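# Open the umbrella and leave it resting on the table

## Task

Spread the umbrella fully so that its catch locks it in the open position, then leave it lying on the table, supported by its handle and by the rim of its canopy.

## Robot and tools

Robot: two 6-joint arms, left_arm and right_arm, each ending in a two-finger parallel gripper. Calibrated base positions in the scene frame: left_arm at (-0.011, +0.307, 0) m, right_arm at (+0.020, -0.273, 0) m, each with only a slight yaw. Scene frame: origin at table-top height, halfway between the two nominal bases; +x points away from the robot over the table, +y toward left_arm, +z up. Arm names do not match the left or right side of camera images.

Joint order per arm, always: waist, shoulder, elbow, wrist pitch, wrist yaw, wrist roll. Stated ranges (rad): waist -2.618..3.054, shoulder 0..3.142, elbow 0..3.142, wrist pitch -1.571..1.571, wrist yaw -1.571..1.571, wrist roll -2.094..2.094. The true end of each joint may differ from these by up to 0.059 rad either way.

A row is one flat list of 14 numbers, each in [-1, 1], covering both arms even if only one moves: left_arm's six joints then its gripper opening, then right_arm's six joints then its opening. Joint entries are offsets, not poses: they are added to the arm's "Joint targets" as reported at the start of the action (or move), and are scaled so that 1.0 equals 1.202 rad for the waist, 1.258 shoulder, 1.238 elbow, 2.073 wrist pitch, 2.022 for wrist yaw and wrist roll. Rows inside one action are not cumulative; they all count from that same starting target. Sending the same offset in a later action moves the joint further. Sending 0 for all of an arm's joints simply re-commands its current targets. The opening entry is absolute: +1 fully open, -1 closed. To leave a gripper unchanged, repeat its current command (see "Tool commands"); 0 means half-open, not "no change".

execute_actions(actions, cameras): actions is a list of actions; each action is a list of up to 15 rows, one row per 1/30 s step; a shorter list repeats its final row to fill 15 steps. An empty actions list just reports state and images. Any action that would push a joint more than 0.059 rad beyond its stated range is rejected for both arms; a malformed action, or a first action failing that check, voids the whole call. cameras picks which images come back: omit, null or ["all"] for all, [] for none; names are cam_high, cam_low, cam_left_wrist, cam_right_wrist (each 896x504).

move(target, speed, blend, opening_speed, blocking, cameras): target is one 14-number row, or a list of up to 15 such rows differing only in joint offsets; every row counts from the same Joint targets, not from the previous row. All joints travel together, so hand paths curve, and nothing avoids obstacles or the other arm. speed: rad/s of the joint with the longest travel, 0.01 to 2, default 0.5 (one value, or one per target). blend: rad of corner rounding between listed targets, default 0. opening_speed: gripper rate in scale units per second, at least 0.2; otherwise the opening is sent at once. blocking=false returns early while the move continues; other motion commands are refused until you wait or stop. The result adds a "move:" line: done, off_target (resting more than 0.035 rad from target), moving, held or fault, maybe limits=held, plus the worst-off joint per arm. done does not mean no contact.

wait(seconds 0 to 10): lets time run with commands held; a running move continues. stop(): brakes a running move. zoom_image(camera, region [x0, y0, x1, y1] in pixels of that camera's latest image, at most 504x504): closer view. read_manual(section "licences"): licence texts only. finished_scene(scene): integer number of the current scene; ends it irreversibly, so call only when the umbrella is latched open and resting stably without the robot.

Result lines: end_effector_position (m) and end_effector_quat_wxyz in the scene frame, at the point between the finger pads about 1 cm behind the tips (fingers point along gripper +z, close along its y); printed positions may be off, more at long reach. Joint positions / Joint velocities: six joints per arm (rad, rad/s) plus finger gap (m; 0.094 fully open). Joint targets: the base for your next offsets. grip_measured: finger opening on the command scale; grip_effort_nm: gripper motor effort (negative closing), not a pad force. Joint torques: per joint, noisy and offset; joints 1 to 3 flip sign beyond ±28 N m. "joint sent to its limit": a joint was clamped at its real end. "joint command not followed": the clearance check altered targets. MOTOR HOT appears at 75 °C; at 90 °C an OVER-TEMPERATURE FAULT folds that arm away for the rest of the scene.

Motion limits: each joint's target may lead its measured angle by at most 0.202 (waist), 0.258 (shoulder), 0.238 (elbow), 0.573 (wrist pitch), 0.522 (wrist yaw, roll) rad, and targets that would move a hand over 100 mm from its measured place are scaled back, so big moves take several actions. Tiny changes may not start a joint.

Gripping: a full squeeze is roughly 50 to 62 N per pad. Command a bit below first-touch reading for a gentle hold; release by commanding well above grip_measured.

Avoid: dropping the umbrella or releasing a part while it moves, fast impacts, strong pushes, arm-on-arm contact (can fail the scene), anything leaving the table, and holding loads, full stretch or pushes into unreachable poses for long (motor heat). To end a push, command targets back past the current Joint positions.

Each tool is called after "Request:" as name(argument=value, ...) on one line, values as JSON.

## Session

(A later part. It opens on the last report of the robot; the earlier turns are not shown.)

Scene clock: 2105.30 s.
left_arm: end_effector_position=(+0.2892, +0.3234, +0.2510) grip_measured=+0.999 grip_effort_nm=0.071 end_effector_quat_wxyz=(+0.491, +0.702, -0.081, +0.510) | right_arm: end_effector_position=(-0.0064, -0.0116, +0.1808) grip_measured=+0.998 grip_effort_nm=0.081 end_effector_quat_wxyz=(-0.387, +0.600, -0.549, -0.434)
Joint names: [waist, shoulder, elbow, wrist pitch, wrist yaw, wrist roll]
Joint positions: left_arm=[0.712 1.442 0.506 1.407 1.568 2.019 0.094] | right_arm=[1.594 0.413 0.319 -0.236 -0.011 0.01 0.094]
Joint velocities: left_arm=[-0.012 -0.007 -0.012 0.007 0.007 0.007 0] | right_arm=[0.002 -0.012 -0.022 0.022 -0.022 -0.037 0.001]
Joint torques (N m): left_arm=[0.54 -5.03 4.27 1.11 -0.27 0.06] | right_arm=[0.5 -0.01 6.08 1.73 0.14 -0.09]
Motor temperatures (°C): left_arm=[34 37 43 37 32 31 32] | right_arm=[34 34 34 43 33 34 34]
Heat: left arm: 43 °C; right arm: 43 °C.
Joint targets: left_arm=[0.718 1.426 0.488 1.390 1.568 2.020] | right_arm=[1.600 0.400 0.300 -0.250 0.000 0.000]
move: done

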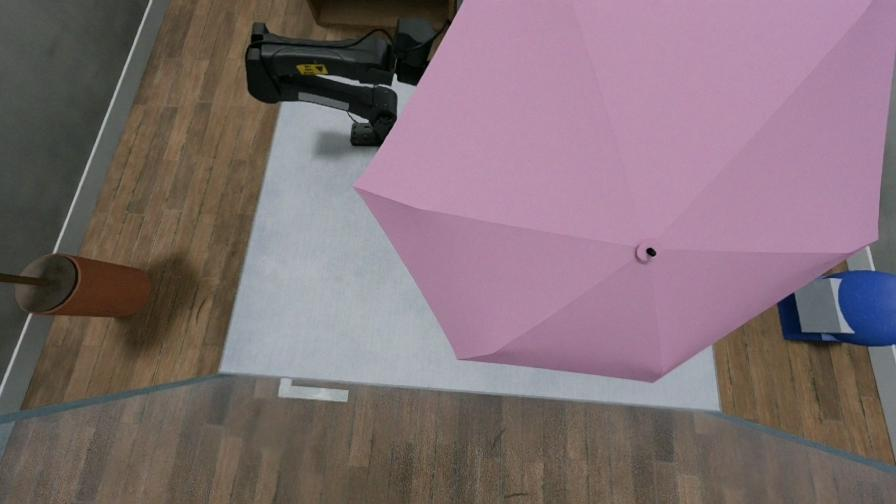

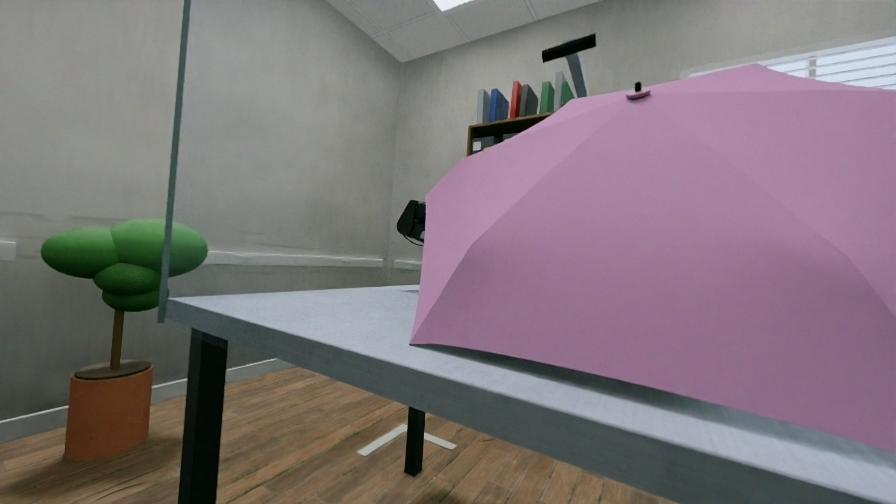

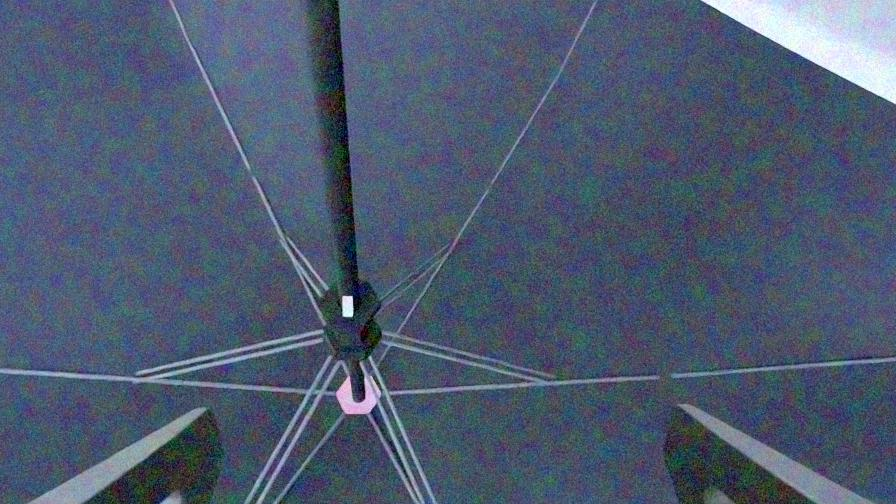

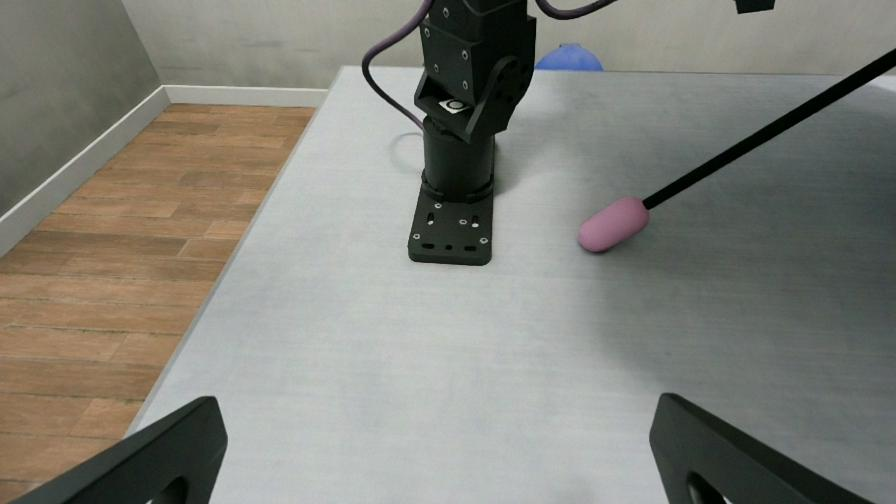

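Request:
move(target=[0.27,-0.06,-0.06,0,0,0,1.0,0,0,0,0,0,0,1.0], speed=0.4)

Request:
zoom_image(camera="cam_right_wrist", region=[520, 20, 896, 300])

Request:
zoom_image(camera="cam_left_wrist", region=[0, 0, 504, 504])

Scene clock: 2114.63 s.
left_arm: end_effector_position=(+0.2577, +0.4017, +0.2482) grip_measured=+0.999 grip_effort_nm=0.066 end_effector_quat_wxyz=(+0.401, +0.706, +0.033, +0.583) | right_arm: end_effector_position=(-0.0064, -0.0116, +0.1807) grip_measured=+0.998 grip_effort_nm=0.071 end_effector_quat_wxyz=(-0.387, +0.600, -0.549, -0.434)
Joint names: [waist, shoulder, elbow, wrist pitch, wrist yaw, wrist roll]
Joint positions: left_arm=[1.037 1.366 0.432 1.407 1.568 2.019 0.094] | right_arm=[1.594 0.413 0.319 -0.236 -0.011 0.01 0.094]
Joint velocities: left_arm=[-0.002 0.007 0.002 -0.037 0.022 -0.007 0] | right_arm=[-0.017 0.007 -0.007 -0.037 0.007 0.022 0]
Joint torques (N m): left_arm=[0.53 -4.33 4.3 1.11 -0.28 0.06] | right_arm=[0.55 0.01 6.06 1.74 0.13 -0.09]
Motor temperatures (°C): left_arm=[34 37 42 37 32 31 32] | right_arm=[34 34 34 43 33 34 34]
Heat: left arm: 42 °C; right arm: 43 °C.
Joint targets: left_arm=[1.042 1.350 0.414 1.390 1.568 2.020] | right_arm=[1.600 0.400 0.300 -0.250 0.000 0.000]
move: done

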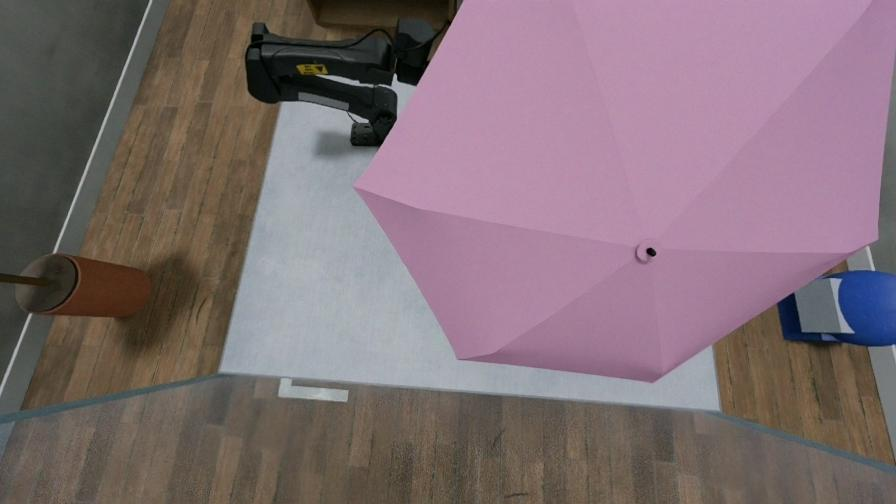

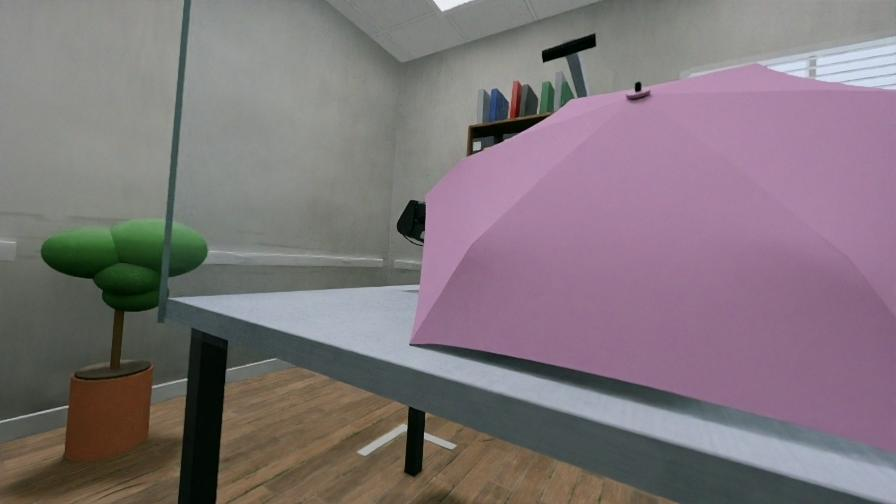

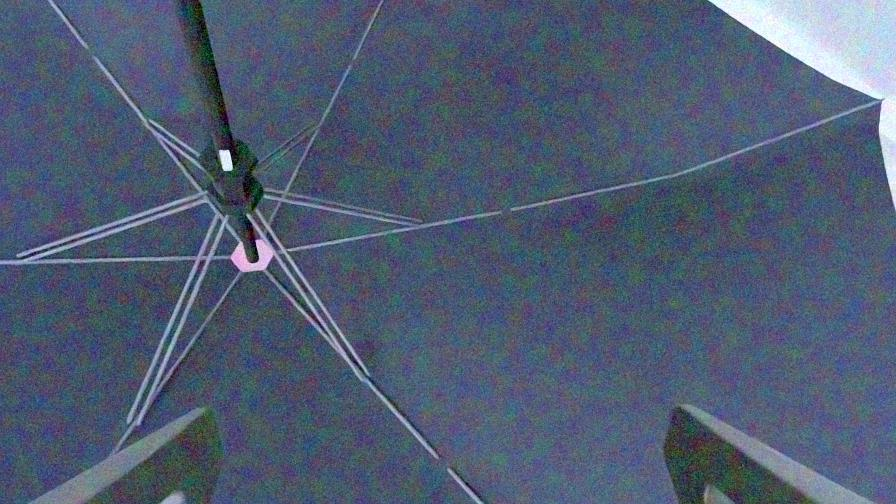

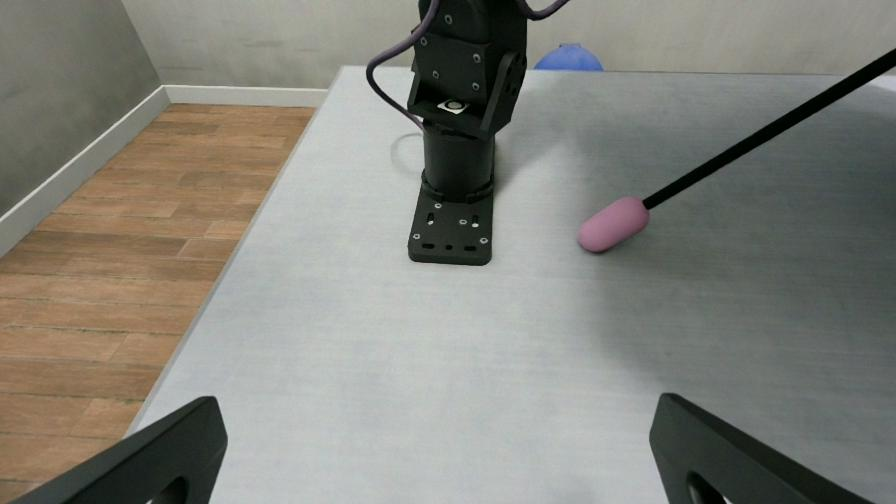

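Scaled by 1.340 from the camera's 896x504 image, which has a finer 1280x720 frame.

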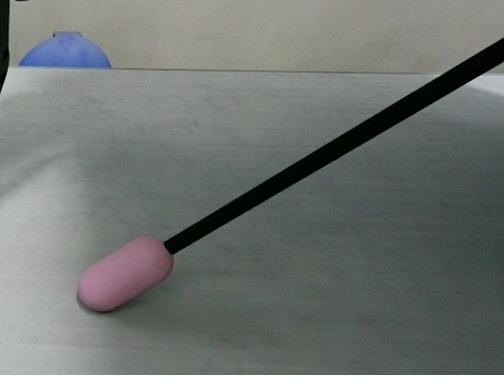

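Scaled by 1.000.

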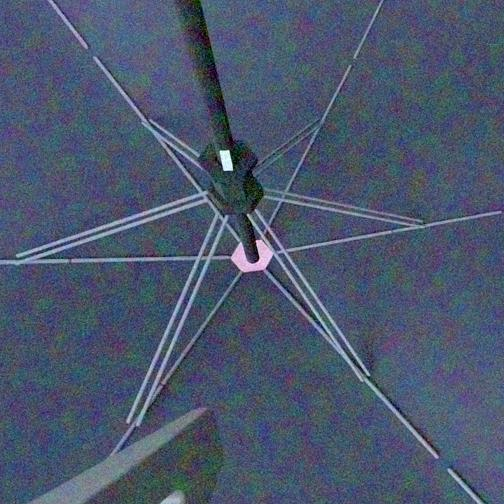

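Request:
finished_scene(scene=2)

The scene is finished: the task was done.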